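# Move the white-capped square bottle from fridge to workbench

## Task

Remove the square bottle that has a white cap from the refrigerator (its left door is held open by a latch) and set it upright on the workbench, leaving every other item in the refrigerator undisturbed; the robot must not tip over or be left leaning, or the task counts as failed.

## Robot and tools

ROBOT. The LinearBot has an omnidirectional wheeled base with a column about 1.7 m high. A carriage slides up and down the column (lift_m) and holds two identical six-joint arms, each ending in a two-finger gripper. Arm bases sit roughly 0.57 m + lift_m above the floor; parts of the carriage hang about 0.15 m lower. A hand reaches 0.78 m from its shoulder but only about 0.38 m below its arm base. The hand is about 0.16 m long and 0.1 m wide (0.14 m open); the wrist camera sticks out 0.11 m on one side. Parked arm: joints 1-6 = 0, 0.05, 0.05, 1.45, 0, 0; with both parked the robot is about 0.85 m wide and 0.65 m long.

CAMERAS. carriage_camera is fixed on the carriage, facing forward and tilted about 20 degrees down. left_wrist_camera and right_wrist_camera look out past the fingertips. Calibration (intrinsics and T_world_to_cam, world = base frame) is supplied but is only approximate; wrist camera poses get worse at long reach.

FRAMES. Base frame: origin on the floor below the base centre, x forward, y left, z up, metres. left_hand and right_hand readings are the midpoint between that hand's pads, in the base frame; quat_wxyz gives hand orientation (hand z along the fingers, fingers open along hand y; hand pointing straight up with joints 1, 5, 6 at 0 reads 1,0,0,0). base_odometry is in the frame the base had at scene start, counts wheel turns only (slip counts as motion), heading in rad, left positive, -3.142 to 3.142.

TOOL move. Arguments: base, joints, speeds, min_time_s, cameras. With no action it just reports state and images.
- base: an object with exactly one key, a relative offset from where the base last measured itself: translate_m (forward +, -2 to 2 m), strafe_m (left +, -2 to 2 m) or rotate_rad (counter-clockwise +, -6.3 to 6.3 rad).
- joints: one object for both arms, keyed by joint name, each value an absolute target. lift_m 0 to 1 m. For each arm (left_ and right_ prefixes, same ranges): joint1_rad -2.617 to 3.054 (yaw about vertical, 0 forward, + left); joint2_rad 0 to 3.141 (shoulder: 0 upper arm back and level, 1.57 vertical, 3.14 forward and level); joint3_rad 0 to 3.141 (elbow, 0 folded, 3.14 straight); joint4_rad -1.57 to 1.57 (wrist pitch, + raises fingertips); joint5_rad -1.57 to 1.57 (wrist yaw, + turns fingertips to the right, opposite to joint 1); joint6_rad -2.094 to 2.094 (roll about finger axis, + clockwise seen from forearm); gripper_m 0 to 0.093 (pad gap in metres). Omitted joints keep their previous target.
- speeds: caps for this action only: translate_m and strafe_m 0.02-0.5 m/s, rotate_rad 0.05-1.57 rad/s, lift_m 0.08-0.25 m/s (defaults are the maxima).
- min_time_s: 0.1-8 s, the shortest duration each arm and gripper motion may take; gives straighter, gentler arm paths.
- cameras: list of carriage_camera, left_wrist_camera, right_wrist_camera or all; omitted/null means all, [] none.
All motions start together. One action lasts at most 15 s; a drive times out after 14 s. Unknown keys make a call invalid; out-of-range values are refused, and a refusal or a stop cancels later move, wait and finished_scene calls in the same reply.

RESULTS. The move line reads done, or the worst status. base_status / joint_status per motion: done (base: wheels turned the commanded amount, even if slipping); off_target (resting short, may still push); contact_stop or time_out (target dropped, holding); not_followed (a self-collision check blocked that arm; 'joint command not followed'); limit_stop_at_motor_heat (heat stop; resend the target). on_its_own lists uncommanded behaviour ('held at' is a target). motor_effort is percent of max, bracket = peak; it is noisy and biased. If lift effort keeps dropping as the lift descends, the hand or load is resting on something. Joint torques wrap at ±28 N m for joints 1-3. Gripper reading on a firmly held hard object is up to 0.005 m below its width; closed on nothing reads 0.000-0.002. Commanding about 0.005 m below the touch reading gives full force; to release, command well above the reading. Holding firmly may show off_target.

OTHER TOOLS. wait(seconds 0-10, cameras) lets the scene run and returns state. zoom_image(camera, region [x0,y0,x1,y1] pixels, max 504x504) magnifies the latest image of a camera included in the last result. read_manual(section "licences") returns licence text only. finished_scene(scene) ends the scene irreversibly; the goal must hold without the robot.

CAUTIONS. The robot keeps holding its last command while you think. Hand readings are optimistic; the real hand usually sits lower, and a 1 kg load sags a level hand 7-25 cm. Arm moves of 0.1 m or more can stray a few centimetres. Arms have no contact stop and keep pressing, then snap to target when freed; drives can bend an arm and still report done. If pinned after a stop, back off about 0.2 m the way you came. Never reverse under a table edge into the column. Tipping risk rises with a high carriage, outstretched or loaded arms, pushing/pulling and abrupt stops; only images show leaning. Keep the arms from striking or pressing each other; to untangle, send one arm its current readings with joint 1 turned away, then the other. Arms held outstretched heat up; MOTOR HOT appears at 75 °C, and at 100 °C the arm goes limp for 30-60 s and drops what it carries, so park arms while planning or driving. Avoid dropping the bottle, releasing it while moving, knocking fridge contents, slamming, or hard pushes.

Each tool is called after "Request:" by a JSON object that holds its "fn" and its "kwargs".

## Session

Request:
{"fn": "move", "kwargs": {}}

Scene clock: 0.00 s.
Joint torques (N m): no reading
base_odometry: x=+0.000 y=+0.000 heading=+0.000
base_status: not commanded
joint_positions: lift_m=+0.300 left_joint1_rad=-0.009 left_joint2_rad=+0.041 left_joint3_rad=+0.063 left_joint4_rad=+1.426 left_joint5_rad=-0.048 left_joint6_rad=+0.016 left_gripper_m=+0.09396 right_joint1_rad=-0.005 right_joint2_rad=+0.049 right_joint3_rad=+0.049 right_joint4_rad=+1.428 right_joint5_rad=-0.037 right_joint6_rad=+0.004 right_gripper_m=+0.09396
joint_status: not commanded
motor_effort: lift_m=+24 drive_wheels=+0
left_hand: x=+0.2631 y=+0.3097 z=+1.2857 quat_wxyz=(+0.998, -0.023, +0.062, +0.005) (m; base frame)
right_hand: x=+0.2693 y=-0.2956 z=+1.2820 quat_wxyz=(+0.997, -0.018, +0.072, +0.000) (m; base frame)
pictures: carriage_camera, left_wrist_camera, right_wrist_camera

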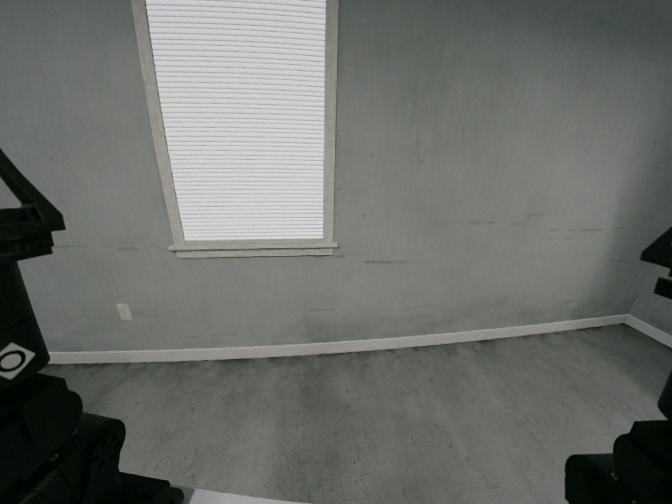

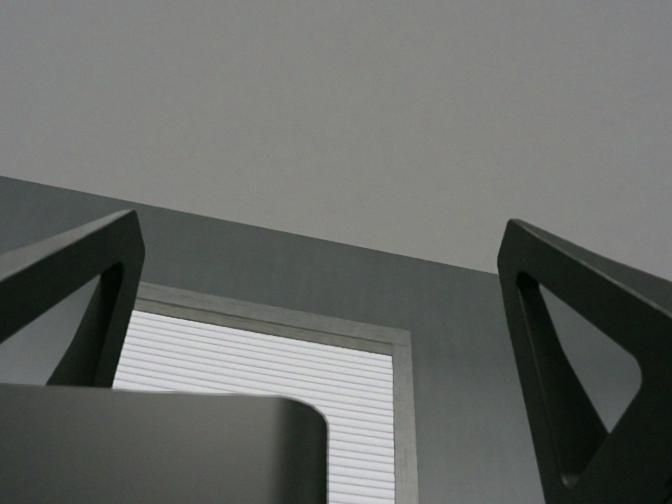

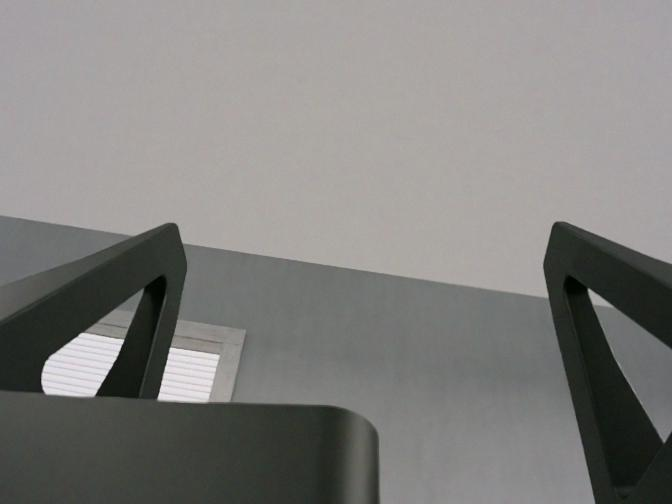

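Request:
{"fn": "move", "kwargs": {"base": {"rotate_rad": 1.4}, "cameras": ["carriage_camera"]}}

Request:
{"fn": "move", "kwargs": {"base": {"rotate_rad": 1.4}, "cameras": ["carriage_camera"]}}

Request:
{"fn": "move", "kwargs": {"base": {"rotate_rad": 1.4}, "cameras": ["carriage_camera"]}}

Scene clock: 11.90 s.
Joint torques (N m): left_arm=[0.29 3.86 4.81 -0.08 0 0.01] | right_arm=[0.08 3.15 6.15 -0.15 0.01 -0.15]
move: done
base_odometry: x=+0.000 y=+0.000 heading=+1.400
base_status: done
joint_positions: lift_m=+0.300 left_joint1_rad=-0.009 left_joint2_rad=+0.041 left_joint3_rad=+0.063 left_joint4_rad=+1.425 left_joint5_rad=-0.048 left_joint6_rad=+0.016 left_gripper_m=+0.09397 right_joint1_rad=-0.005 right_joint2_rad=+0.049 right_joint3_rad=+0.049 right_joint4_rad=+1.426 right_joint5_rad=-0.037 right_joint6_rad=+0.004 right_gripper_m=+0.09397
joint_status: not commanded
motor_effort: lift_m=+24(24) drive_wheels=+5(12)
left_hand: x=+0.2633 y=+0.3097 z=+1.2857 quat_wxyz=(+0.998, -0.023, +0.062, +0.005) (m; base frame)
right_hand: x=+0.2700 y=-0.2956 z=+1.2819 quat_wxyz=(+0.997, -0.018, +0.073, +0.000) (m; base frame)
pictures: carriage_camera

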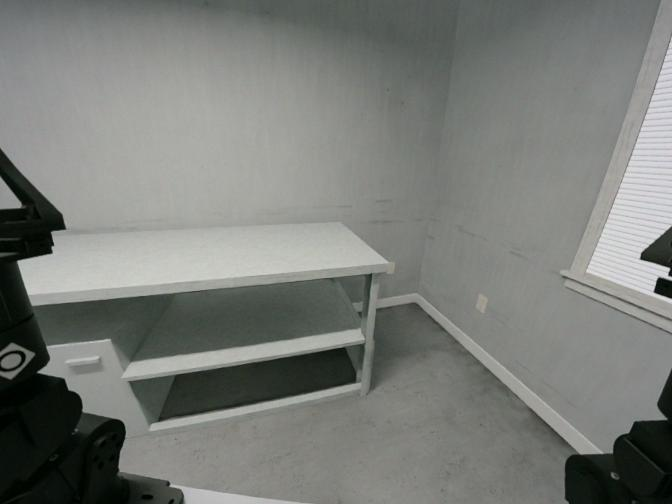

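Scene clock: 14.83 s.
Joint torques (N m): left_arm=[0.35 3.89 4.83 -0.08 0 0.01] | right_arm=[0.03 3.15 6.16 -0.13 0.01 -0.15]
move: done
base_odometry: x=+0.000 y=+0.000 heading=+2.800
base_status: done
joint_positions: lift_m=+0.300 left_joint1_rad=-0.009 left_joint2_rad=+0.041 left_joint3_rad=+0.063 left_joint4_rad=+1.424 left_joint5_rad=-0.048 left_joint6_rad=+0.016 left_gripper_m=+0.09397 right_joint1_rad=-0.005 right_joint2_rad=+0.049 right_joint3_rad=+0.049 right_joint4_rad=+1.424 right_joint5_rad=-0.037 right_joint6_rad=+0.004 right_gripper_m=+0.09397
joint_status: not commanded
motor_effort: lift_m=+24(24) drive_wheels=+4(13)
left_hand: x=+0.2634 y=+0.3097 z=+1.2857 quat_wxyz=(+0.998, -0.023, +0.063, +0.005) (m; base frame)
right_hand: x=+0.2703 y=-0.2956 z=+1.2818 quat_wxyz=(+0.997, -0.018, +0.074, +0.001) (m; base frame)
pictures: carriage_camera

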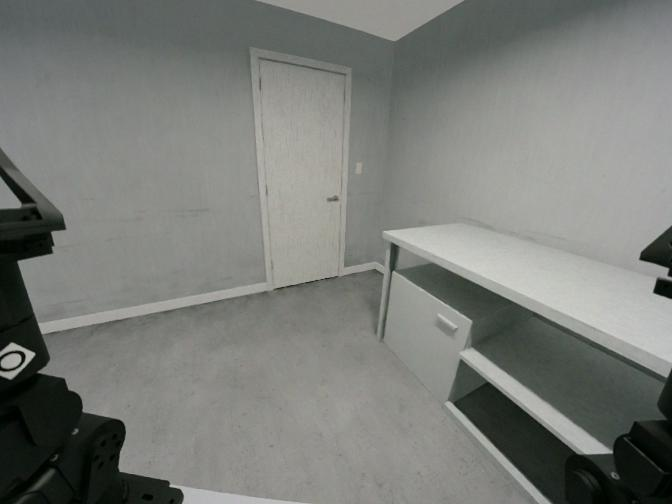

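Scene clock: 17.77 s.
Joint torques (N m): left_arm=[0.35 3.88 4.81 -0.08 0 0.01] | right_arm=[0.05 3.17 6.17 -0.12 0.01 -0.16]
move: done
base_odometry: x=+0.000 y=+0.000 heading=-2.084
base_status: done
joint_positions: lift_m=+0.300 left_joint1_rad=-0.009 left_joint2_rad=+0.041 left_joint3_rad=+0.063 left_joint4_rad=+1.424 left_joint5_rad=-0.048 left_joint6_rad=+0.016 left_gripper_m=+0.09398 right_joint1_rad=-0.005 right_joint2_rad=+0.049 right_joint3_rad=+0.049 right_joint4_rad=+1.424 right_joint5_rad=-0.037 right_joint6_rad=+0.004 right_gripper_m=+0.09398
joint_status: not commanded
motor_effort: lift_m=+24(24) drive_wheels=+5(14)
left_hand: x=+0.2635 y=+0.3097 z=+1.2857 quat_wxyz=(+0.998, -0.023, +0.063, +0.005) (m; base frame)
right_hand: x=+0.2704 y=-0.2956 z=+1.2818 quat_wxyz=(+0.997, -0.018, +0.074, +0.001) (m; base frame)
pictures: carriage_camera

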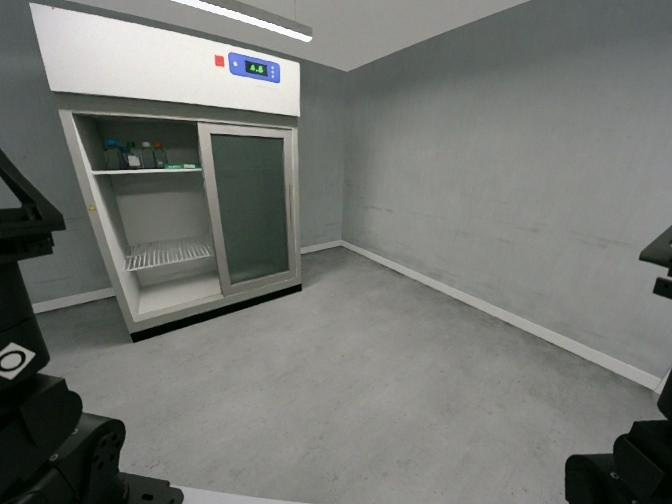

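Request:
{"fn": "zoom_image", "kwargs": {"camera": "carriage_camera", "region": [40, 90, 240, 240]}}

Scaled by 2.520 from the camera's 672x504 image, which has a finer 960x720 frame.

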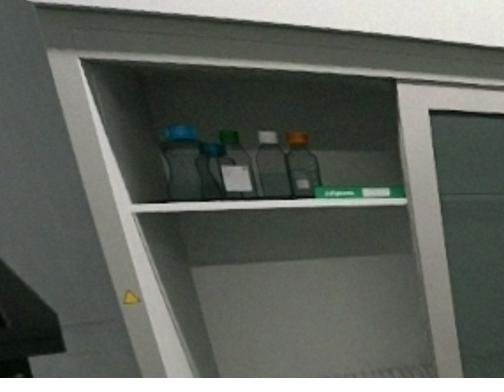

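Request:
{"fn": "move", "kwargs": {"base": {"rotate_rad": 0.715}, "joints": {"lift_m": 0.5}, "cameras": ["carriage_camera"]}}

Request:
{"fn": "move", "kwargs": {"base": {"translate_m": 1.2}, "cameras": ["carriage_camera"]}}

Scene clock: 97.93 s.
Joint torques (N m): left_arm=[0.34 3.9 4.81 -0.06 0 0.01] | right_arm=[0.06 3.15 6.17 -0.14 0 -0.15]
move: done
base_odometry: x=+0.000 y=+0.000 heading=-1.369
base_status: done
joint_positions: lift_m=+0.500 left_joint1_rad=-0.009 left_joint2_rad=+0.041 left_joint3_rad=+0.063 left_joint4_rad=+1.424 left_joint5_rad=-0.048 left_joint6_rad=+0.016 left_gripper_m=+0.09398 right_joint1_rad=-0.005 right_joint2_rad=+0.049 right_joint3_rad=+0.049 right_joint4_rad=+1.425 right_joint5_rad=-0.037 right_joint6_rad=+0.004 right_gripper_m=+0.09398
joint_status: all done
motor_effort: lift_m=+26(32) drive_wheels=+4(13)
left_hand: x=+0.2635 y=+0.3097 z=+1.4855 quat_wxyz=(+0.998, -0.023, +0.063, +0.005) (m; base frame)
right_hand: x=+0.2702 y=-0.2956 z=+1.4817 quat_wxyz=(+0.997, -0.018, +0.073, +0.000) (m; base frame)
pictures: carriage_camera
camera_calibration:
carriage_camera: T_world_to_cam=[[0.0454457, -0.998547, 0.0289474, -0.0450972], [-0.353787, -0.0431872, -0.934329, 1.41557], [0.934221, 0.03222, -0.355235, 0.407626], [0, 0, 0, 1]] pos_world=[0.122044, 0.00296896, 1.46871]

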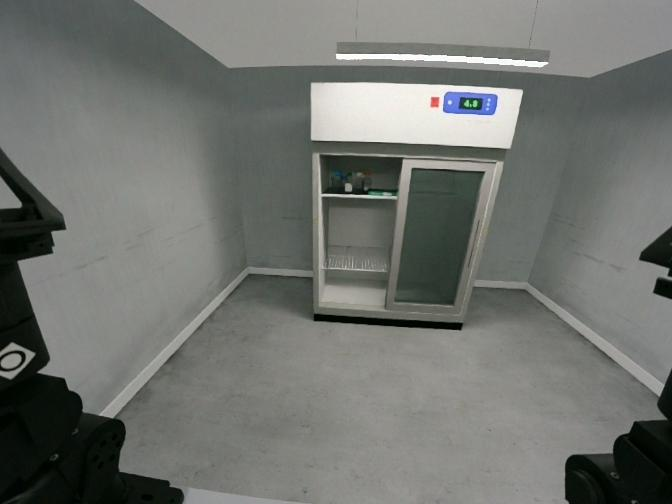

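Scene clock: 102.70 s.
Joint torques (N m): left_arm=[0.32 3.96 4.86 -0.06 0 0.01] | right_arm=[0.06 3.15 6.22 -0.17 0 -0.15]
move: done
base_odometry: x=+0.242 y=-1.175 heading=-1.368
base_status: done
joint_positions: lift_m=+0.500 left_joint1_rad=-0.009 left_joint2_rad=+0.041 left_joint3_rad=+0.063 left_joint4_rad=+1.424 left_joint5_rad=-0.048 left_joint6_rad=+0.016 left_gripper_m=+0.09398 right_joint1_rad=-0.005 right_joint2_rad=+0.049 right_joint3_rad=+0.049 right_joint4_rad=+1.426 right_joint5_rad=-0.037 right_joint6_rad=+0.004 right_gripper_m=+0.09398
joint_status: not commanded
motor_effort: lift_m=+26(26) drive_wheels=-5(18)
left_hand: x=+0.2636 y=+0.3097 z=+1.4855 quat_wxyz=(+0.998, -0.023, +0.063, +0.005) (m; base frame)
right_hand: x=+0.2700 y=-0.2956 z=+1.4817 quat_wxyz=(+0.997, -0.018, +0.073, +0.000) (m; base frame)
pictures: carriage_camera
camera_calibration:
carriage_camera: T_world_to_cam=[[0.0454457, -0.998547, 0.0289474, -0.0450972], [-0.353787, -0.0431872, -0.934329, 1.41557], [0.934221, 0.03222, -0.355235, 0.407626], [0, 0, 0, 1]] pos_world=[0.122044, 0.00296896, 1.46871]

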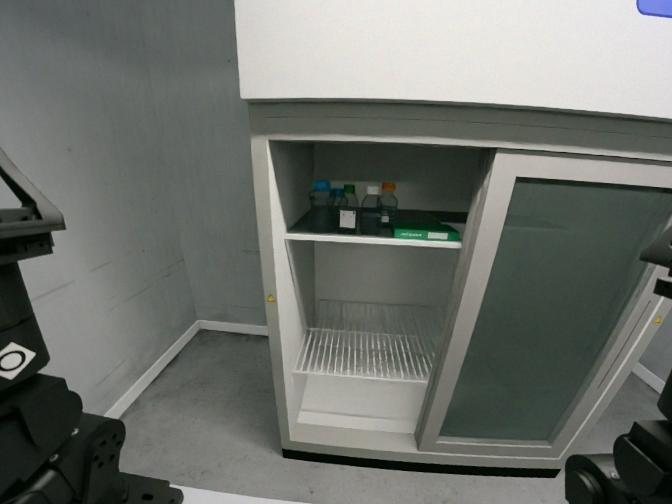

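Request:
{"fn": "zoom_image", "kwargs": {"camera": "carriage_camera", "region": [260, 140, 500, 270]}}

Scaled by 2.100 from the camera's 672x504 image, which has a finer 960x720 frame.

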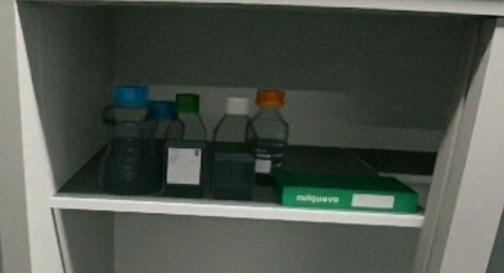

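Request:
{"fn": "move", "kwargs": {"base": {"strafe_m": -0.41}, "joints": {"lift_m": 0.62, "left_joint1_rad": 0.0, "left_joint2_rad": 1.765, "left_joint3_rad": 0.80, "left_joint4_rad": 0.965, "left_joint5_rad": 0.0, "left_joint6_rad": 0.0}, "min_time_s": 2.5, "cameras": ["carriage_camera", "left_wrist_camera"]}}

Scene clock: 243.77 s.
Joint torques (N m): left_arm=[0.81 -7.9 7.32 2.22 0.06 -0.1] | right_arm=[0.03 3.18 6.17 -0.15 0 -0.15]
move: done
base_odometry: x=-0.160 y=-1.258 heading=-1.368
base_status: done
joint_positions: lift_m=+0.620 left_joint1_rad=-0.005 left_joint2_rad=+1.759 left_joint3_rad=+0.772 left_joint4_rad=+0.970 left_joint5_rad=-0.009 left_joint6_rad=+0.009 left_gripper_m=+0.09398 right_joint1_rad=-0.005 right_joint2_rad=+0.049 right_joint3_rad=+0.049 right_joint4_rad=+1.426 right_joint5_rad=-0.037 right_joint6_rad=+0.004 right_gripper_m=+0.09398
joint_status: all done
motor_effort: lift_m=+25(32) drive_wheels=-2(13)
left_hand: x=+0.7332 y=+0.3006 z=+1.3697 quat_wxyz=(+0.701, +0.002, +0.713, +0.005) (m; base frame)
right_hand: x=+0.2699 y=-0.2955 z=+1.6018 quat_wxyz=(+0.997, -0.018, +0.073, +0.001) (m; base frame)
pictures: carriage_camera, left_wrist_camera
camera_calibration:
carriage_camera: T_world_to_cam=[[0.0454457, -0.998547, 0.0289474, -0.0485725], [-0.353787, -0.0431872, -0.934329, 1.52774], [0.934221, 0.03222, -0.355235, 0.450275], [0, 0, 0, 1]] pos_world=[0.122044, 0.00296896, 1.58877]
left_wrist_camera: T_world_to_cam=[[0.00924188, -0.999702, 0.0225836, 0.261546], [-0.619757, -0.0234503, -0.784444, 1.53528], [0.78474, -0.0067466, -0.619789, 0.398877], [0, 0, 0, 1]] pos_world=[0.63607, 0.300161, 1.44566]

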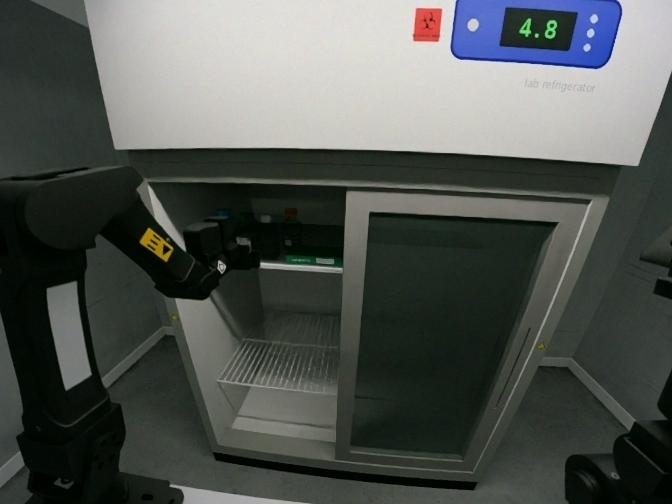

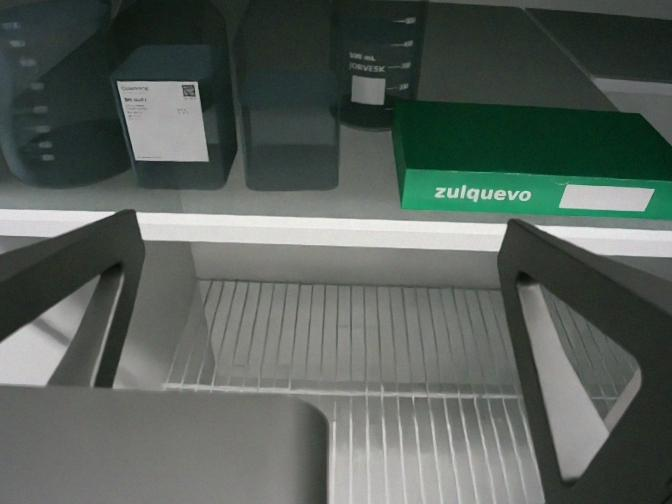

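Request:
{"fn": "zoom_image", "kwargs": {"camera": "carriage_camera", "region": [180, 180, 360, 290]}}

Scaled by 2.800 from the camera's 672x504 image, which has a finer 960x720 frame.

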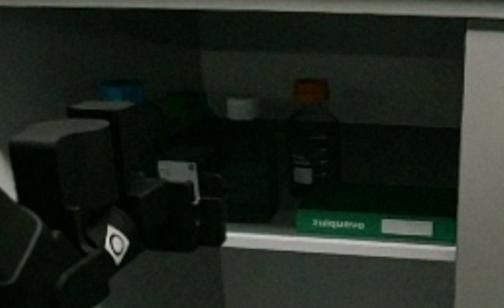

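Request:
{"fn": "move", "kwargs": {"base": {"strafe_m": 0.032}, "joints": {"lift_m": 0.626}, "cameras": []}}

Request:
{"fn": "move", "kwargs": {"base": {"translate_m": 0.2}, "speeds": {"translate_m": 0.15}, "cameras": ["carriage_camera", "left_wrist_camera"]}}

Scene clock: 299.70 s.
Joint torques (N m): left_arm=[0.23 -8.16 6.94 2.28 0.04 -0.1] | right_arm=[0.1 3.21 6.2 -0.16 0.01 -0.15]
move: done
base_odometry: x=-0.129 y=-1.252 heading=-1.368
base_status: done
joint_positions: lift_m=+0.626 left_joint1_rad=+0.001 left_joint2_rad=+1.762 left_joint3_rad=+0.777 left_joint4_rad=+0.966 left_joint5_rad=-0.008 left_joint6_rad=+0.009 left_gripper_m=+0.09398 right_joint1_rad=-0.006 right_joint2_rad=+0.049 right_joint3_rad=+0.049 right_joint4_rad=+1.427 right_joint5_rad=-0.037 right_joint6_rad=+0.004 right_gripper_m=+0.09398
joint_status: all done
motor_effort: lift_m=+26(31) drive_wheels=+1(11)
left_hand: x=+0.7342 y=+0.3037 z=+1.3750 quat_wxyz=(+0.700, +0.000, +0.714, +0.006) (m; base frame)
right_hand: x=+0.2697 y=-0.2956 z=+1.6077 quat_wxyz=(+0.997, -0.018, +0.072, +0.000) (m; base frame)
pictures: none
No camera images: "cameras" was empty.

Scene clock: 302.03 s.
Joint torques (N m): left_arm=[0.2 -8.23 6.91 2.28 0.05 -0.1] | right_arm=[0.12 3.19 6.13 -0.16 0.01 -0.15]
move: done
base_odometry: x=-0.089 y=-1.448 heading=-1.369
base_status: done
joint_positions: lift_m=+0.626 left_joint1_rad=+0.001 left_joint2_rad=+1.762 left_joint3_rad=+0.777 left_joint4_rad=+0.966 left_joint5_rad=-0.008 left_joint6_rad=+0.009 left_gripper_m=+0.09398 right_joint1_rad=-0.006 right_joint2_rad=+0.049 right_joint3_rad=+0.049 right_joint4_rad=+1.426 right_joint5_rad=-0.037 right_joint6_rad=+0.004 right_gripper_m=+0.09398
joint_status: not commanded
motor_effort: lift_m=+26(26) drive_wheels=+6(12)
left_hand: x=+0.7342 y=+0.3037 z=+1.3750 quat_wxyz=(+0.700, +0.000, +0.714, +0.006) (m; base frame)
right_hand: x=+0.2698 y=-0.2956 z=+1.6077 quat_wxyz=(+0.997, -0.018, +0.073, +0.000) (m; base frame)
pictures: carriage_camera, left_wrist_camera
camera_calibration:
carriage_camera: T_world_to_cam=[[0.0454457, -0.998547, 0.0289474, -0.0487437], [-0.353787, -0.0431872, -0.934329, 1.53327], [0.934221, 0.03222, -0.355235, 0.452376], [0, 0, 0, 1]] pos_world=[0.122044, 0.00296896, 1.59468]
left_wrist_camera: T_world_to_cam=[[0.0146573, -0.999629, 0.0229429, 0.259972], [-0.622011, -0.0270807, -0.78254, 1.54029], [0.782872, -0.00280081, -0.622177, 0.404824], [0, 0, 0, 1]] pos_world=[0.637343, 0.302722, 1.45125]

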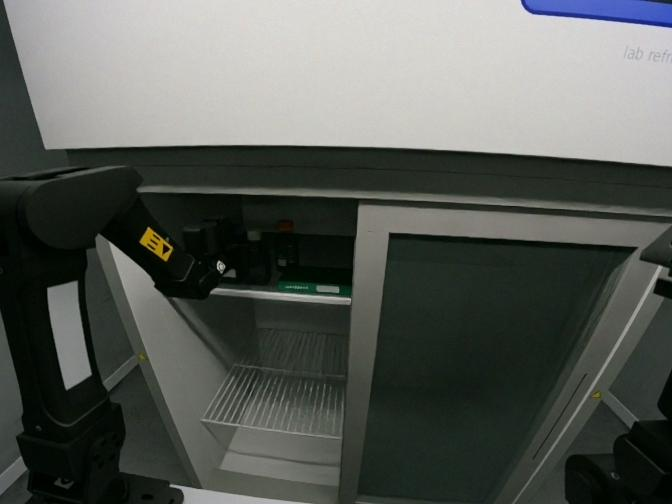

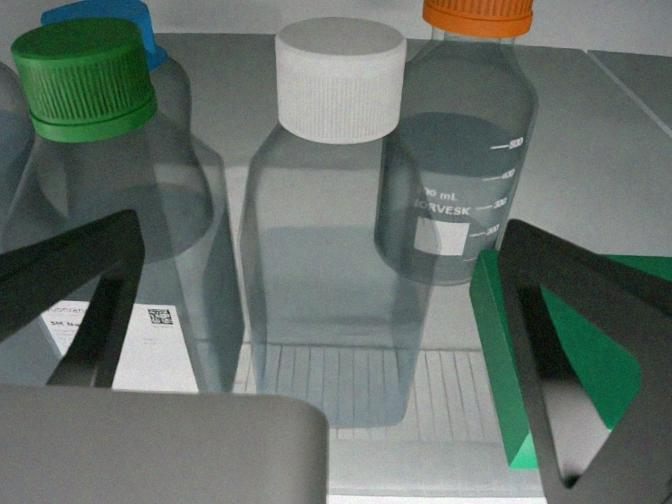

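Request:
{"fn": "move", "kwargs": {"base": {"strafe_m": -0.004}, "joints": {"lift_m": 0.623}, "cameras": []}}

Request:
{"fn": "move", "kwargs": {"base": {"translate_m": 0.1}, "speeds": {"translate_m": 0.08}, "cameras": ["left_wrist_camera"]}}

Scene clock: 333.00 s.
Joint torques (N m): left_arm=[0.4 -8.35 6.87 2.31 0.04 -0.09] | right_arm=[-0.01 3.14 6.16 -0.16 0 -0.15]
move: done
base_odometry: x=-0.092 y=-1.448 heading=-1.368
base_status: done
joint_positions: lift_m=+0.623 left_joint1_rad=-0.001 left_joint2_rad=+1.763 left_joint3_rad=+0.777 left_joint4_rad=+0.963 left_joint5_rad=-0.006 left_joint6_rad=+0.008 left_gripper_m=+0.09398 right_joint1_rad=-0.005 right_joint2_rad=+0.049 right_joint3_rad=+0.049 right_joint4_rad=+1.426 right_joint5_rad=-0.037 right_joint6_rad=+0.004 right_gripper_m=+0.09398
joint_status: all done
motor_effort: lift_m=+21(22) drive_wheels=+2(6)
left_hand: x=+0.7345 y=+0.3023 z=+1.3715 quat_wxyz=(+0.699, +0.001, +0.715, +0.005) (m; base frame)
right_hand: x=+0.2698 y=-0.2955 z=+1.6053 quat_wxyz=(+0.997, -0.018, +0.073, +0.000) (m; base frame)
pictures: none
No camera images: "cameras" was empty.

Scene clock: 334.97 s.
Joint torques (N m): left_arm=[0.87 -8.35 6.87 2.2 -0.1 -0.09] | right_arm=[0.06 3.18 6.12 -0.16 0.02 -0.15]
move: done
base_odometry: x=-0.073 y=-1.546 heading=-1.369
base_status: done
joint_positions: lift_m=+0.623 left_joint1_rad=-0.006 left_joint2_rad=+1.763 left_joint3_rad=+0.777 left_joint4_rad=+0.973 left_joint5_rad=+0.006 left_joint6_rad=+0.008 left_gripper_m=+0.09398 right_joint1_rad=-0.005 right_joint2_rad=+0.049 right_joint3_rad=+0.049 right_joint4_rad=+1.426 right_joint5_rad=-0.037 right_joint6_rad=+0.004 right_gripper_m=+0.09398
joint_status: not commanded
motor_effort: lift_m=+21(21) drive_wheels=+2(13)
left_hand: x=+0.7345 y=+0.2976 z=+1.3740 quat_wxyz=(+0.702, +0.007, +0.712, -0.001) (m; base frame)
right_hand: x=+0.2698 y=-0.2955 z=+1.6053 quat_wxyz=(+0.997, -0.018, +0.073, +0.000) (m; base frame)
pictures: left_wrist_camera
camera_calibration:
left_wrist_camera: T_world_to_cam=[[-0.00684184, -0.999698, 0.0235959, 0.268846], [-0.617366, -0.0143397, -0.786545, 1.53783], [0.786646, -0.0199487, -0.617081, 0.399302], [0, 0, 0, 1]] pos_world=[0.637132, 0.298782, 1.44963]

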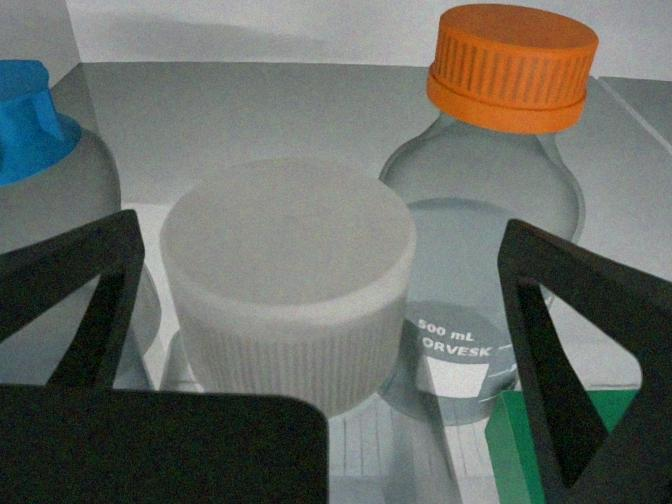

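Request:
{"fn": "move", "kwargs": {"base": {"translate_m": -0.014}, "joints": {"left_gripper_m": 0.074, "lift_m": 0.627}, "speeds": {"translate_m": 0.05}, "cameras": ["left_wrist_camera"]}}

Scene clock: 385.27 s.
Joint torques (N m): left_arm=[0.84 -8.51 6.75 2.28 -0.1 -0.09] | right_arm=[0.05 3.15 6.16 -0.15 0 -0.15]
move: done
base_odometry: x=-0.075 y=-1.533 heading=-1.369
base_status: done
joint_positions: lift_m=+0.627 left_joint1_rad=-0.006 left_joint2_rad=+1.765 left_joint3_rad=+0.779 left_joint4_rad=+0.967 left_joint5_rad=+0.006 left_joint6_rad=+0.008 left_gripper_m=+0.07414 right_joint1_rad=-0.005 right_joint2_rad=+0.049 right_joint3_rad=+0.049 right_joint4_rad=+1.426 right_joint5_rad=-0.037 right_joint6_rad=+0.004 right_gripper_m=+0.09398
joint_status: all done
motor_effort: lift_m=+26(30) drive_wheels=+5(11)
left_hand: x=+0.7349 y=+0.2976 z=+1.3758 quat_wxyz=(+0.700, +0.007, +0.714, -0.001) (m; base frame)
right_hand: x=+0.2700 y=-0.2955 z=+1.6087 quat_wxyz=(+0.997, -0.018, +0.073, +0.001) (m; base frame)
pictures: left_wrist_camera
camera_calibration:
left_wrist_camera: T_world_to_cam=[[-0.00670681, -0.999699, 0.0236001, 0.2687], [-0.621856, -0.0143125, -0.783, 1.53789], [0.783103, -0.0199273, -0.621573, 0.408858], [0, 0, 0, 1]] pos_world=[0.637973, 0.298777, 1.45196]

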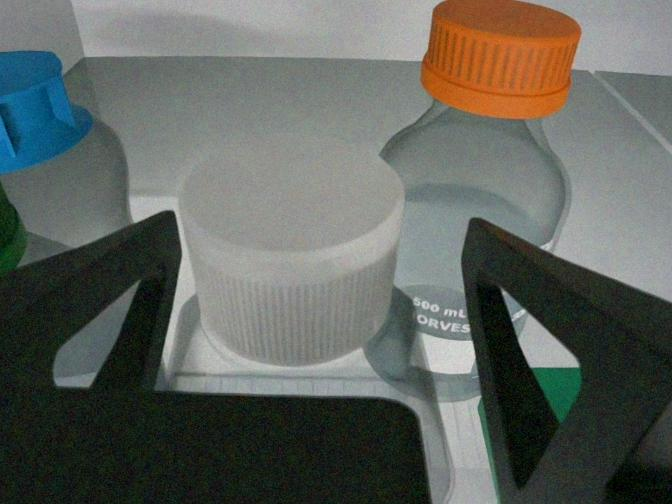

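Request:
{"fn": "move", "kwargs": {"base": {"strafe_m": 0.008}, "cameras": []}}

Request:
{"fn": "move", "kwargs": {"joints": {"left_gripper_m": 0.052}, "min_time_s": 1.5, "cameras": ["left_wrist_camera"]}}

Scene clock: 398.90 s.
Joint torques (N m): left_arm=[0.39 -8.53 6.78 2.24 -0.09 -0.08] | right_arm=[0.16 3.17 6.2 -0.14 0.01 -0.15]
move: done
base_odometry: x=-0.068 y=-1.531 heading=-1.369
base_status: done
joint_positions: lift_m=+0.627 left_joint1_rad=-0.001 left_joint2_rad=+1.765 left_joint3_rad=+0.779 left_joint4_rad=+0.967 left_joint5_rad=+0.006 left_joint6_rad=+0.008 left_gripper_m=+0.07414 right_joint1_rad=-0.006 right_joint2_rad=+0.049 right_joint3_rad=+0.049 right_joint4_rad=+1.426 right_joint5_rad=-0.037 right_joint6_rad=+0.004 right_gripper_m=+0.09398
joint_status: not commanded
motor_effort: lift_m=+26(26) drive_wheels=+4(7)
left_hand: x=+0.7349 y=+0.3000 z=+1.3758 quat_wxyz=(+0.700, +0.005, +0.714, +0.000) (m; base frame)
right_hand: x=+0.2700 y=-0.2956 z=+1.6087 quat_wxyz=(+0.997, -0.018, +0.073, +0.000) (m; base frame)
pictures: none
No camera images: "cameras" was empty.

Scene clock: 400.70 s.
Joint torques (N m): left_arm=[0.42 -8.51 6.78 2.18 -0.13 0.01] | right_arm=[0.13 3.15 6.17 -0.15 0.01 -0.15]
move: done
base_odometry: x=-0.068 y=-1.531 heading=-1.369
base_status: not commanded
joint_positions: lift_m=+0.627 left_joint1_rad=-0.001 left_joint2_rad=+1.765 left_joint3_rad=+0.779 left_joint4_rad=+0.973 left_joint5_rad=+0.010 left_joint6_rad=-0.001 left_gripper_m=+0.05202 right_joint1_rad=-0.006 right_joint2_rad=+0.049 right_joint3_rad=+0.049 right_joint4_rad=+1.426 right_joint5_rad=-0.037 right_joint6_rad=+0.004 right_gripper_m=+0.09398
joint_status: all done
motor_effort: lift_m=+26(26) drive_wheels=+3(6)
left_hand: x=+0.7350 y=+0.2993 z=+1.3771 quat_wxyz=(+0.702, +0.004, +0.712, -0.004) (m; base frame)
right_hand: x=+0.2700 y=-0.2956 z=+1.6087 quat_wxyz=(+0.997, -0.018, +0.073, +0.000) (m; base frame)
pictures: left_wrist_camera
camera_calibration:
left_wrist_camera: T_world_to_cam=[[-0.00555685, -0.999434, 0.0331745, 0.256267], [-0.617731, -0.0226574, -0.786063, 1.54265], [0.78637, -0.0248609, -0.617255, 0.402814], [0, 0, 0, 1]] pos_world=[0.637603, 0.301089, 1.45276]

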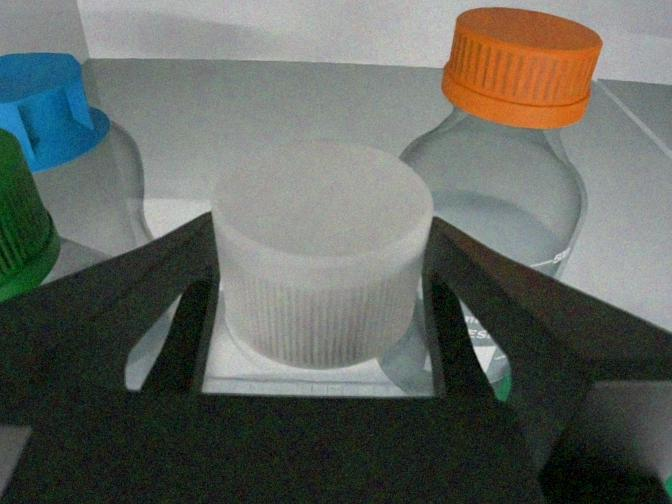

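Request:
{"fn": "move", "kwargs": {"joints": {"left_gripper_m": 0.036}, "min_time_s": 1.0, "cameras": ["left_wrist_camera"]}}

Scene clock: 407.70 s.
Joint torques (N m): left_arm=[0.43 -8.49 6.78 1.92 -0.13 0.09] | right_arm=[0.12 3.15 6.19 -0.15 0.01 -0.16]
move: off_target
base_odometry: x=-0.068 y=-1.531 heading=-1.369
base_status: not commanded
joint_positions: lift_m=+0.627 left_joint1_rad=-0.001 left_joint2_rad=+1.765 left_joint3_rad=+0.779 left_joint4_rad=+0.996 left_joint5_rad=+0.008 left_joint6_rad=-0.008 left_gripper_m=+0.04327 right_joint1_rad=-0.006 right_joint2_rad=+0.049 right_joint3_rad=+0.049 right_joint4_rad=+1.426 right_joint5_rad=-0.037 right_joint6_rad=+0.004 right_gripper_m=+0.09398
joint_status: left_gripper_m off_target (ended at +0.04329, target +0.03600)
motor_effort: lift_m=+26(26) drive_wheels=+3(7)
left_hand: x=+0.7350 y=+0.2996 z=+1.3827 quat_wxyz=(+0.710, +0.001, +0.704, -0.006) (m; base frame)
right_hand: x=+0.2700 y=-0.2956 z=+1.6087 quat_wxyz=(+0.997, -0.018, +0.073, +0.000) (m; base frame)
pictures: left_wrist_camera
camera_calibration:
left_wrist_camera: T_world_to_cam=[[-0.00485214, -0.99919, 0.0399483, 0.246386], [-0.599598, -0.0290637, -0.799773, 1.55463], [0.800286, -0.0278335, -0.598972, 0.371665], [0, 0, 0, 1]] pos_world=[0.635914, 0.301714, 1.45613]

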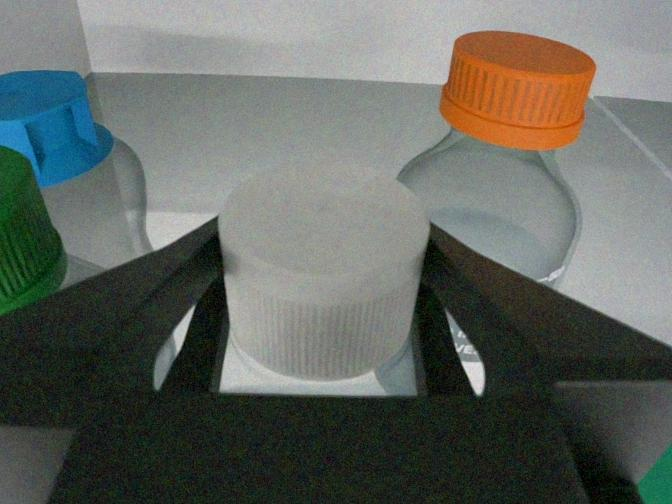

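Request:
{"fn": "move", "kwargs": {"joints": {"lift_m": 0.65}, "speeds": {"lift_m": 0.08}, "cameras": ["left_wrist_camera"]}}

Scene clock: 420.17 s.
Joint torques (N m): left_arm=[0.43 -9.16 6.78 2.81 -0.11 0.08] | right_arm=[0.1 3.15 6.13 -0.15 0.01 -0.15]
move: done
base_odometry: x=-0.068 y=-1.531 heading=-1.369
base_status: not commanded
joint_positions: lift_m=+0.650 left_joint1_rad=-0.001 left_joint2_rad=+1.772 left_joint3_rad=+0.779 left_joint4_rad=+0.922 left_joint5_rad=+0.008 left_joint6_rad=-0.008 left_gripper_m=+0.04233 right_joint1_rad=-0.006 right_joint2_rad=+0.049 right_joint3_rad=+0.049 right_joint4_rad=+1.426 right_joint5_rad=-0.037 right_joint6_rad=+0.004 right_gripper_m=+0.09398
joint_status: all done
motor_effort: lift_m=+26(31) drive_wheels=+4(6)
left_hand: x=+0.7350 y=+0.2996 z=+1.3844 quat_wxyz=(+0.682, +0.000, +0.732, -0.006) (m; base frame)
right_hand: x=+0.2700 y=-0.2956 z=+1.6316 quat_wxyz=(+0.997, -0.018, +0.073, +0.000) (m; base frame)
pictures: left_wrist_camera
camera_calibration:
left_wrist_camera: T_world_to_cam=[[-0.00164448, -0.999195, 0.0400906, 0.243766], [-0.661677, -0.0289723, -0.749229, 1.53158], [0.749787, -0.0277591, -0.661096, 0.495753], [0, 0, 0, 1]] pos_world=[0.6421, 0.301705, 1.46547]

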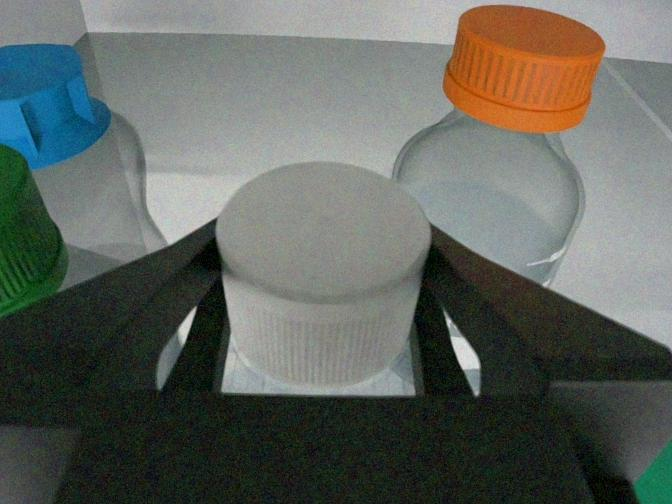

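Request:
{"fn": "move", "kwargs": {"joints": {"lift_m": 0.66, "left_joint4_rad": 1.06}, "speeds": {"lift_m": 0.08}, "min_time_s": 0.8, "cameras": ["left_wrist_camera", "carriage_camera"]}}

Scene clock: 434.03 s.
Joint torques (N m): left_arm=[0.43 -9.91 6.71 3.58 -0.12 0.09] | right_arm=[0.14 3.15 6.15 -0.14 0 -0.15]
move: off_target
base_odometry: x=-0.068 y=-1.531 heading=-1.369
base_status: not commanded
joint_positions: lift_m=+0.660 left_joint1_rad=-0.001 left_joint2_rad=+1.781 left_joint3_rad=+0.779 left_joint4_rad=+0.948 left_joint5_rad=+0.008 left_joint6_rad=-0.008 left_gripper_m=+0.04223 right_joint1_rad=-0.006 right_joint2_rad=+0.049 right_joint3_rad=+0.049 right_joint4_rad=+1.426 right_joint5_rad=-0.037 right_joint6_rad=+0.004 right_gripper_m=+0.09398
joint_status: left_joint4_rad off_target (ended at +0.948, target +1.060); the others done
motor_effort: lift_m=+26(31) drive_wheels=+2(6)
left_hand: x=+0.7359 y=+0.2996 z=+1.3965 quat_wxyz=(+0.688, +0.000, +0.726, -0.006) (m; base frame)
right_hand: x=+0.2700 y=-0.2956 z=+1.6416 quat_wxyz=(+0.997, -0.018, +0.073, +0.000) (m; base frame)
pictures: carriage_camera, left_wrist_camera
camera_calibration:
carriage_camera: T_world_to_cam=[[0.0454457, -0.998547, 0.0289474, -0.0497258], [-0.353787, -0.0431872, -0.934329, 1.56496], [0.934221, 0.03222, -0.355235, 0.464428], [0, 0, 0, 1]] pos_world=[0.122044, 0.00296896, 1.62861]
left_wrist_camera: T_world_to_cam=[[-0.00231734, -0.999194, 0.0400821, 0.243788], [-0.649008, -0.0289909, -0.760229, 1.54734], [0.760778, -0.0277753, -0.648418, 0.477242], [0, 0, 0, 1]] pos_world=[0.641724, 0.301706, 1.47601]

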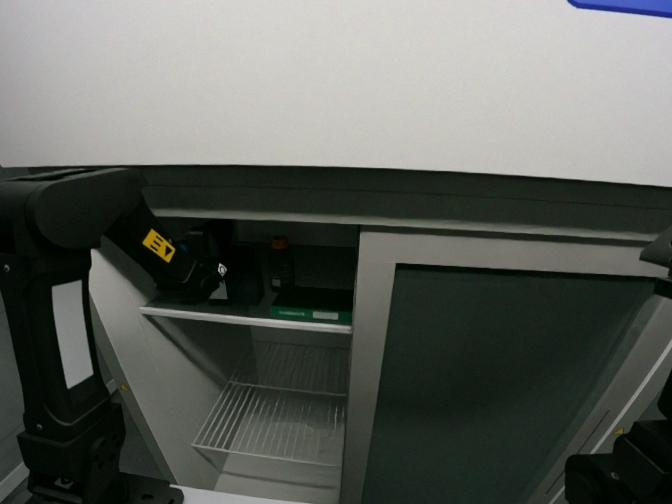

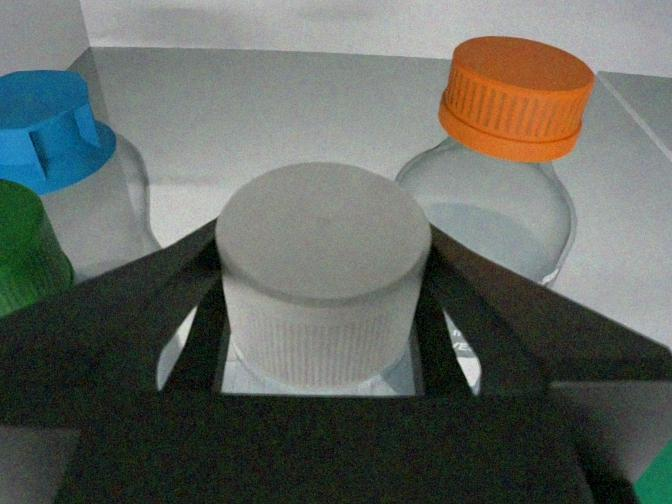

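Request:
{"fn": "zoom_image", "kwargs": {"camera": "carriage_camera", "region": [140, 210, 360, 340]}}

Scaled by 2.291 from the camera's 672x504 image, which has a finer 960x720 frame.

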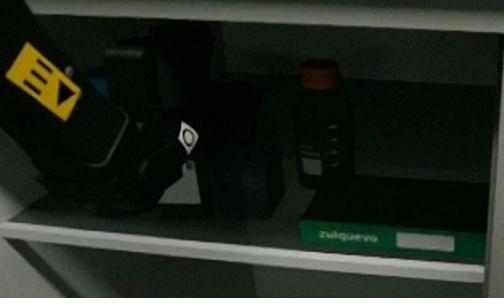

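Request:
{"fn": "move", "kwargs": {"joints": {"left_joint4_rad": 1.18}, "min_time_s": 0.8, "cameras": ["left_wrist_camera"]}}

Scene clock: 483.20 s.
Joint torques (N m): left_arm=[0.43 -9.85 6.68 3.6 -0.12 0.08] | right_arm=[0.13 3.14 6.17 -0.15 0 -0.15]
move: off_target
base_odometry: x=-0.068 y=-1.531 heading=-1.369
base_status: not commanded
joint_positions: lift_m=+0.660 left_joint1_rad=-0.001 left_joint2_rad=+1.781 left_joint3_rad=+0.779 left_joint4_rad=+1.063 left_joint5_rad=+0.008 left_joint6_rad=-0.008 left_gripper_m=+0.04223 right_joint1_rad=-0.006 right_joint2_rad=+0.049 right_joint3_rad=+0.049 right_joint4_rad=+1.426 right_joint5_rad=-0.037 right_joint6_rad=+0.004 right_gripper_m=+0.09398
joint_status: left_joint4_rad off_target (ended at +1.063, target +1.180)
motor_effort: lift_m=+26(26) drive_wheels=+2(7)
left_hand: x=+0.7358 y=+0.2996 z=+1.4248 quat_wxyz=(+0.728, +0.001, +0.685, -0.006) (m; base frame)
right_hand: x=+0.2700 y=-0.2956 z=+1.6416 quat_wxyz=(+0.997, -0.018, +0.073, +0.000) (m; base frame)
pictures: left_wrist_camera
camera_calibration:
left_wrist_camera: T_world_to_cam=[[-0.0069192, -0.999187, 0.0397192, 0.246554], [-0.557318, -0.0291261, -0.829788, 1.60047], [0.830271, -0.0278777, -0.556663, 0.313843], [0, 0, 0, 1]] pos_world=[0.633101, 0.301718, 1.49296]

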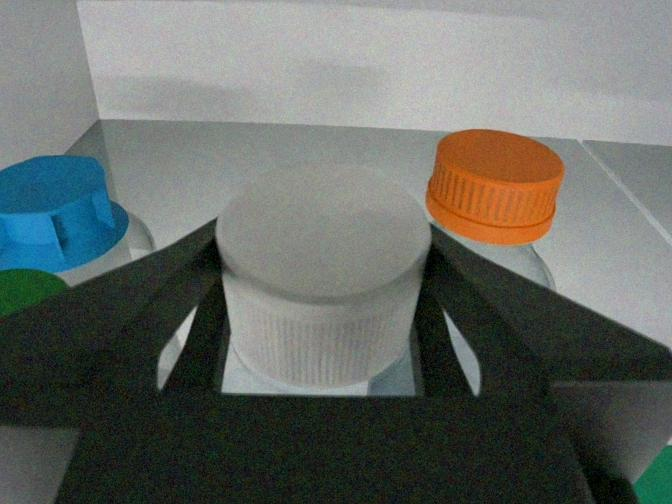

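Request:
{"fn": "move", "kwargs": {"joints": {"lift_m": 0.643}, "speeds": {"lift_m": 0.08}, "cameras": []}}

Request:
{"fn": "move", "kwargs": {"base": {"translate_m": -0.15}, "speeds": {"translate_m": 0.12}, "cameras": ["left_wrist_camera", "carriage_camera"]}}

Scene clock: 507.97 s.
Joint torques (N m): left_arm=[0.44 -10.61 6.68 3.53 -0.12 0.08] | right_arm=[0.1 3.17 6.16 -0.15 0.01 -0.15]
move: done
base_odometry: x=-0.068 y=-1.531 heading=-1.369
base_status: not commanded
joint_positions: lift_m=+0.643 left_joint1_rad=-0.001 left_joint2_rad=+1.789 left_joint3_rad=+0.779 left_joint4_rad=+1.069 left_joint5_rad=+0.008 left_joint6_rad=-0.008 left_gripper_m=+0.04223 right_joint1_rad=-0.006 right_joint2_rad=+0.049 right_joint3_rad=+0.049 right_joint4_rad=+1.426 right_joint5_rad=-0.037 right_joint6_rad=+0.004 right_gripper_m=+0.09398
joint_status: all done
motor_effort: lift_m=+22(22) drive_wheels=+2(4)
left_hand: x=+0.7365 y=+0.2996 z=+1.4060 quat_wxyz=(+0.728, +0.001, +0.686, -0.006) (m; base frame)
right_hand: x=+0.2700 y=-0.2956 z=+1.6252 quat_wxyz=(+0.997, -0.018, +0.073, +0.000) (m; base frame)
pictures: none
No camera images: "cameras" was empty.

Scene clock: 510.07 s.
Joint torques (N m): left_arm=[0.46 -10.62 6.64 3.53 -0.12 0.08] | right_arm=[0.12 3.18 6.15 -0.16 0.01 -0.15]
move: done
base_odometry: x=-0.098 y=-1.384 heading=-1.369
base_status: done
joint_positions: lift_m=+0.643 left_joint1_rad=-0.001 left_joint2_rad=+1.789 left_joint3_rad=+0.779 left_joint4_rad=+1.069 left_joint5_rad=+0.008 left_joint6_rad=-0.008 left_gripper_m=+0.04223 right_joint1_rad=-0.006 right_joint2_rad=+0.049 right_joint3_rad=+0.049 right_joint4_rad=+1.426 right_joint5_rad=-0.037 right_joint6_rad=+0.004 right_gripper_m=+0.09398
joint_status: not commanded
motor_effort: lift_m=+22(22) drive_wheels=-3(12)
left_hand: x=+0.7365 y=+0.2996 z=+1.4060 quat_wxyz=(+0.728, +0.001, +0.686, -0.006) (m; base frame)
right_hand: x=+0.2699 y=-0.2956 z=+1.6252 quat_wxyz=(+0.997, -0.018, +0.073, +0.000) (m; base frame)
pictures: carriage_camera, left_wrist_camera
camera_calibration:
carriage_camera: T_world_to_cam=[[0.0454457, -0.998547, 0.0289474, -0.0492496], [-0.353787, -0.0431872, -0.934329, 1.54959], [0.934221, 0.03222, -0.355235, 0.458584], [0, 0, 0, 1]] pos_world=[0.122044, 0.00296896, 1.61216]
left_wrist_camera: T_world_to_cam=[[-0.00684343, -0.999187, 0.0397296, 0.247235], [-0.558899, -0.0291237, -0.828724, 1.58491], [0.829207, -0.0278761, -0.558246, 0.305795], [0, 0, 0, 1]] pos_world=[0.633927, 0.301717, 1.47434]

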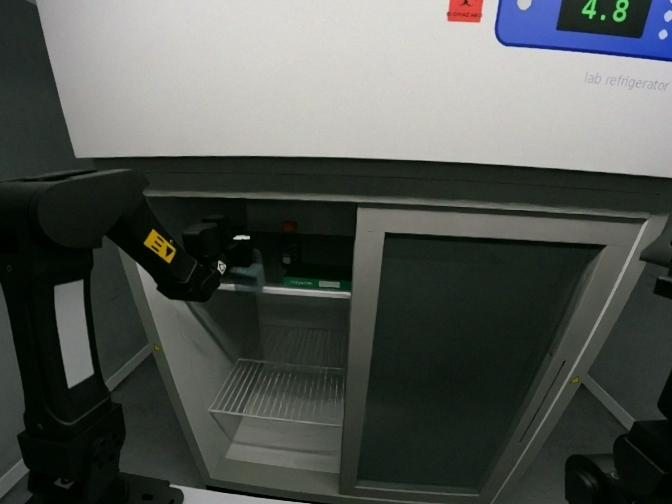

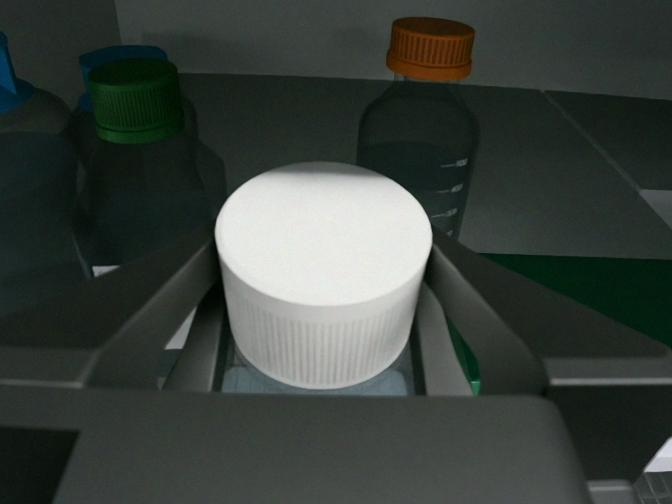

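Request:
{"fn": "move", "kwargs": {"base": {"translate_m": -0.3}, "speeds": {"translate_m": 0.25}, "cameras": []}}

Request:
{"fn": "move", "kwargs": {"base": {"translate_m": -0.45}, "joints": {"lift_m": 0.41}, "speeds": {"translate_m": 0.25, "lift_m": 0.15}, "cameras": []}}

Request:
{"fn": "move", "kwargs": {"base": {"rotate_rad": 3.1416}, "speeds": {"rotate_rad": 0.8}, "cameras": ["left_wrist_camera", "carriage_camera"]}}

Scene clock: 534.67 s.
Joint torques (N m): left_arm=[0.43 -10.58 6.49 3.49 -0.12 0.09] | right_arm=[0.13 3.18 6.15 -0.17 0 -0.15]
move: done
base_odometry: x=-0.157 y=-1.090 heading=-1.369
base_status: done
joint_positions: lift_m=+0.643 left_joint1_rad=-0.001 left_joint2_rad=+1.789 left_joint3_rad=+0.779 left_joint4_rad=+1.070 left_joint5_rad=+0.008 left_joint6_rad=-0.008 left_gripper_m=+0.04223 right_joint1_rad=-0.006 right_joint2_rad=+0.049 right_joint3_rad=+0.049 right_joint4_rad=+1.427 right_joint5_rad=-0.037 right_joint6_rad=+0.004 right_gripper_m=+0.09398
joint_status: not commanded
motor_effort: lift_m=+22(22) drive_wheels=+0(12)
left_hand: x=+0.7365 y=+0.2996 z=+1.4062 quat_wxyz=(+0.728, +0.001, +0.685, -0.006) (m; base frame)
right_hand: x=+0.2695 y=-0.2956 z=+1.6252 quat_wxyz=(+0.997, -0.018, +0.072, +0.000) (m; base frame)
pictures: none
No camera images: "cameras" was empty.

Scene clock: 537.83 s.
Joint torques (N m): left_arm=[0.44 -11.06 6.67 3.53 -0.12 0.08] | right_arm=[0.13 3.15 6.15 -0.17 0.01 -0.15]
move: done
base_odometry: x=-0.247 y=-0.649 heading=-1.369
base_status: done
joint_positions: lift_m=+0.410 left_joint1_rad=-0.001 left_joint2_rad=+1.794 left_joint3_rad=+0.779 left_joint4_rad=+1.067 left_joint5_rad=+0.008 left_joint6_rad=-0.008 left_gripper_m=+0.04223 right_joint1_rad=-0.006 right_joint2_rad=+0.049 right_joint3_rad=+0.049 right_joint4_rad=+1.427 right_joint5_rad=-0.037 right_joint6_rad=+0.004 right_gripper_m=+0.09398
joint_status: all done
motor_effort: lift_m=+22(23) drive_wheels=-2(10)
left_hand: x=+0.7371 y=+0.2996 z=+1.1699 quat_wxyz=(+0.725, +0.001, +0.688, -0.006) (m; base frame)
right_hand: x=+0.2696 y=-0.2956 z=+1.3922 quat_wxyz=(+0.997, -0.018, +0.072, +0.000) (m; base frame)
pictures: none
No camera images: "cameras" was empty.

Scene clock: 543.07 s.
Joint torques (N m): left_arm=[0.06 -11.06 6.64 3.56 -0.04 0.06] | right_arm=[0.09 3.15 6.15 -0.17 0.01 -0.16]
move: done
base_odometry: x=-0.247 y=-0.649 heading=+1.772
base_status: done
joint_positions: lift_m=+0.410 left_joint1_rad=+0.003 left_joint2_rad=+1.794 left_joint3_rad=+0.779 left_joint4_rad=+1.067 left_joint5_rad=+0.000 left_joint6_rad=-0.006 left_gripper_m=+0.04224 right_joint1_rad=-0.006 right_joint2_rad=+0.049 right_joint3_rad=+0.049 right_joint4_rad=+1.427 right_joint5_rad=-0.037 right_joint6_rad=+0.004 right_gripper_m=+0.09400
joint_status: not commanded
motor_effort: lift_m=+22(22) drive_wheels=+5(13)
left_hand: x=+0.7371 y=+0.3033 z=+1.1700 quat_wxyz=(+0.725, -0.003, +0.688, -0.001) (m; base frame)
right_hand: x=+0.2696 y=-0.2956 z=+1.3922 quat_wxyz=(+0.997, -0.018, +0.072, +0.000) (m; base frame)
pictures: carriage_camera, left_wrist_camera
camera_calibration:
carriage_camera: T_world_to_cam=[[0.0454457, -0.998547, 0.0289474, -0.0425056], [-0.353787, -0.0431872, -0.934329, 1.33192], [0.934221, 0.03222, -0.355235, 0.375823], [0, 0, 0, 1]] pos_world=[0.122044, 0.00296896, 1.37919]
left_wrist_camera: T_world_to_cam=[[0.00609724, -0.999248, 0.0382823, 0.252468], [-0.564164, -0.035046, -0.824919, 1.39101], [0.82564, -0.0165678, -0.563954, 0.179623], [0, 0, 0, 1]] pos_world=[0.634916, 0.304003, 1.23911]

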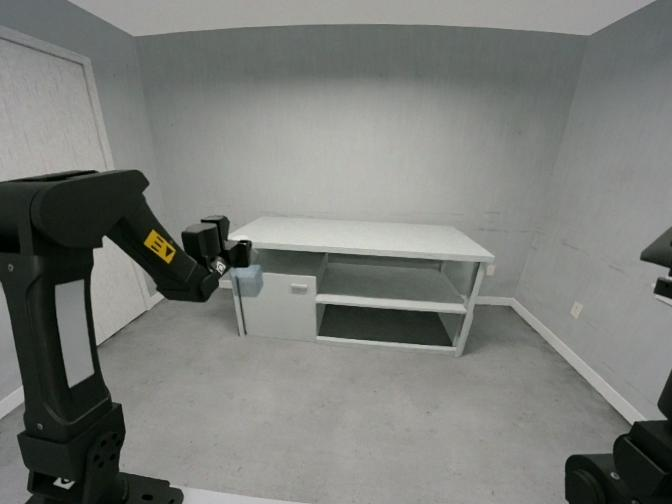

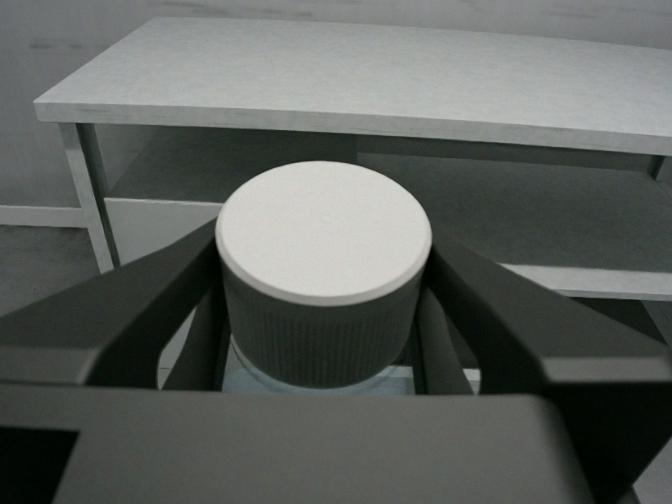

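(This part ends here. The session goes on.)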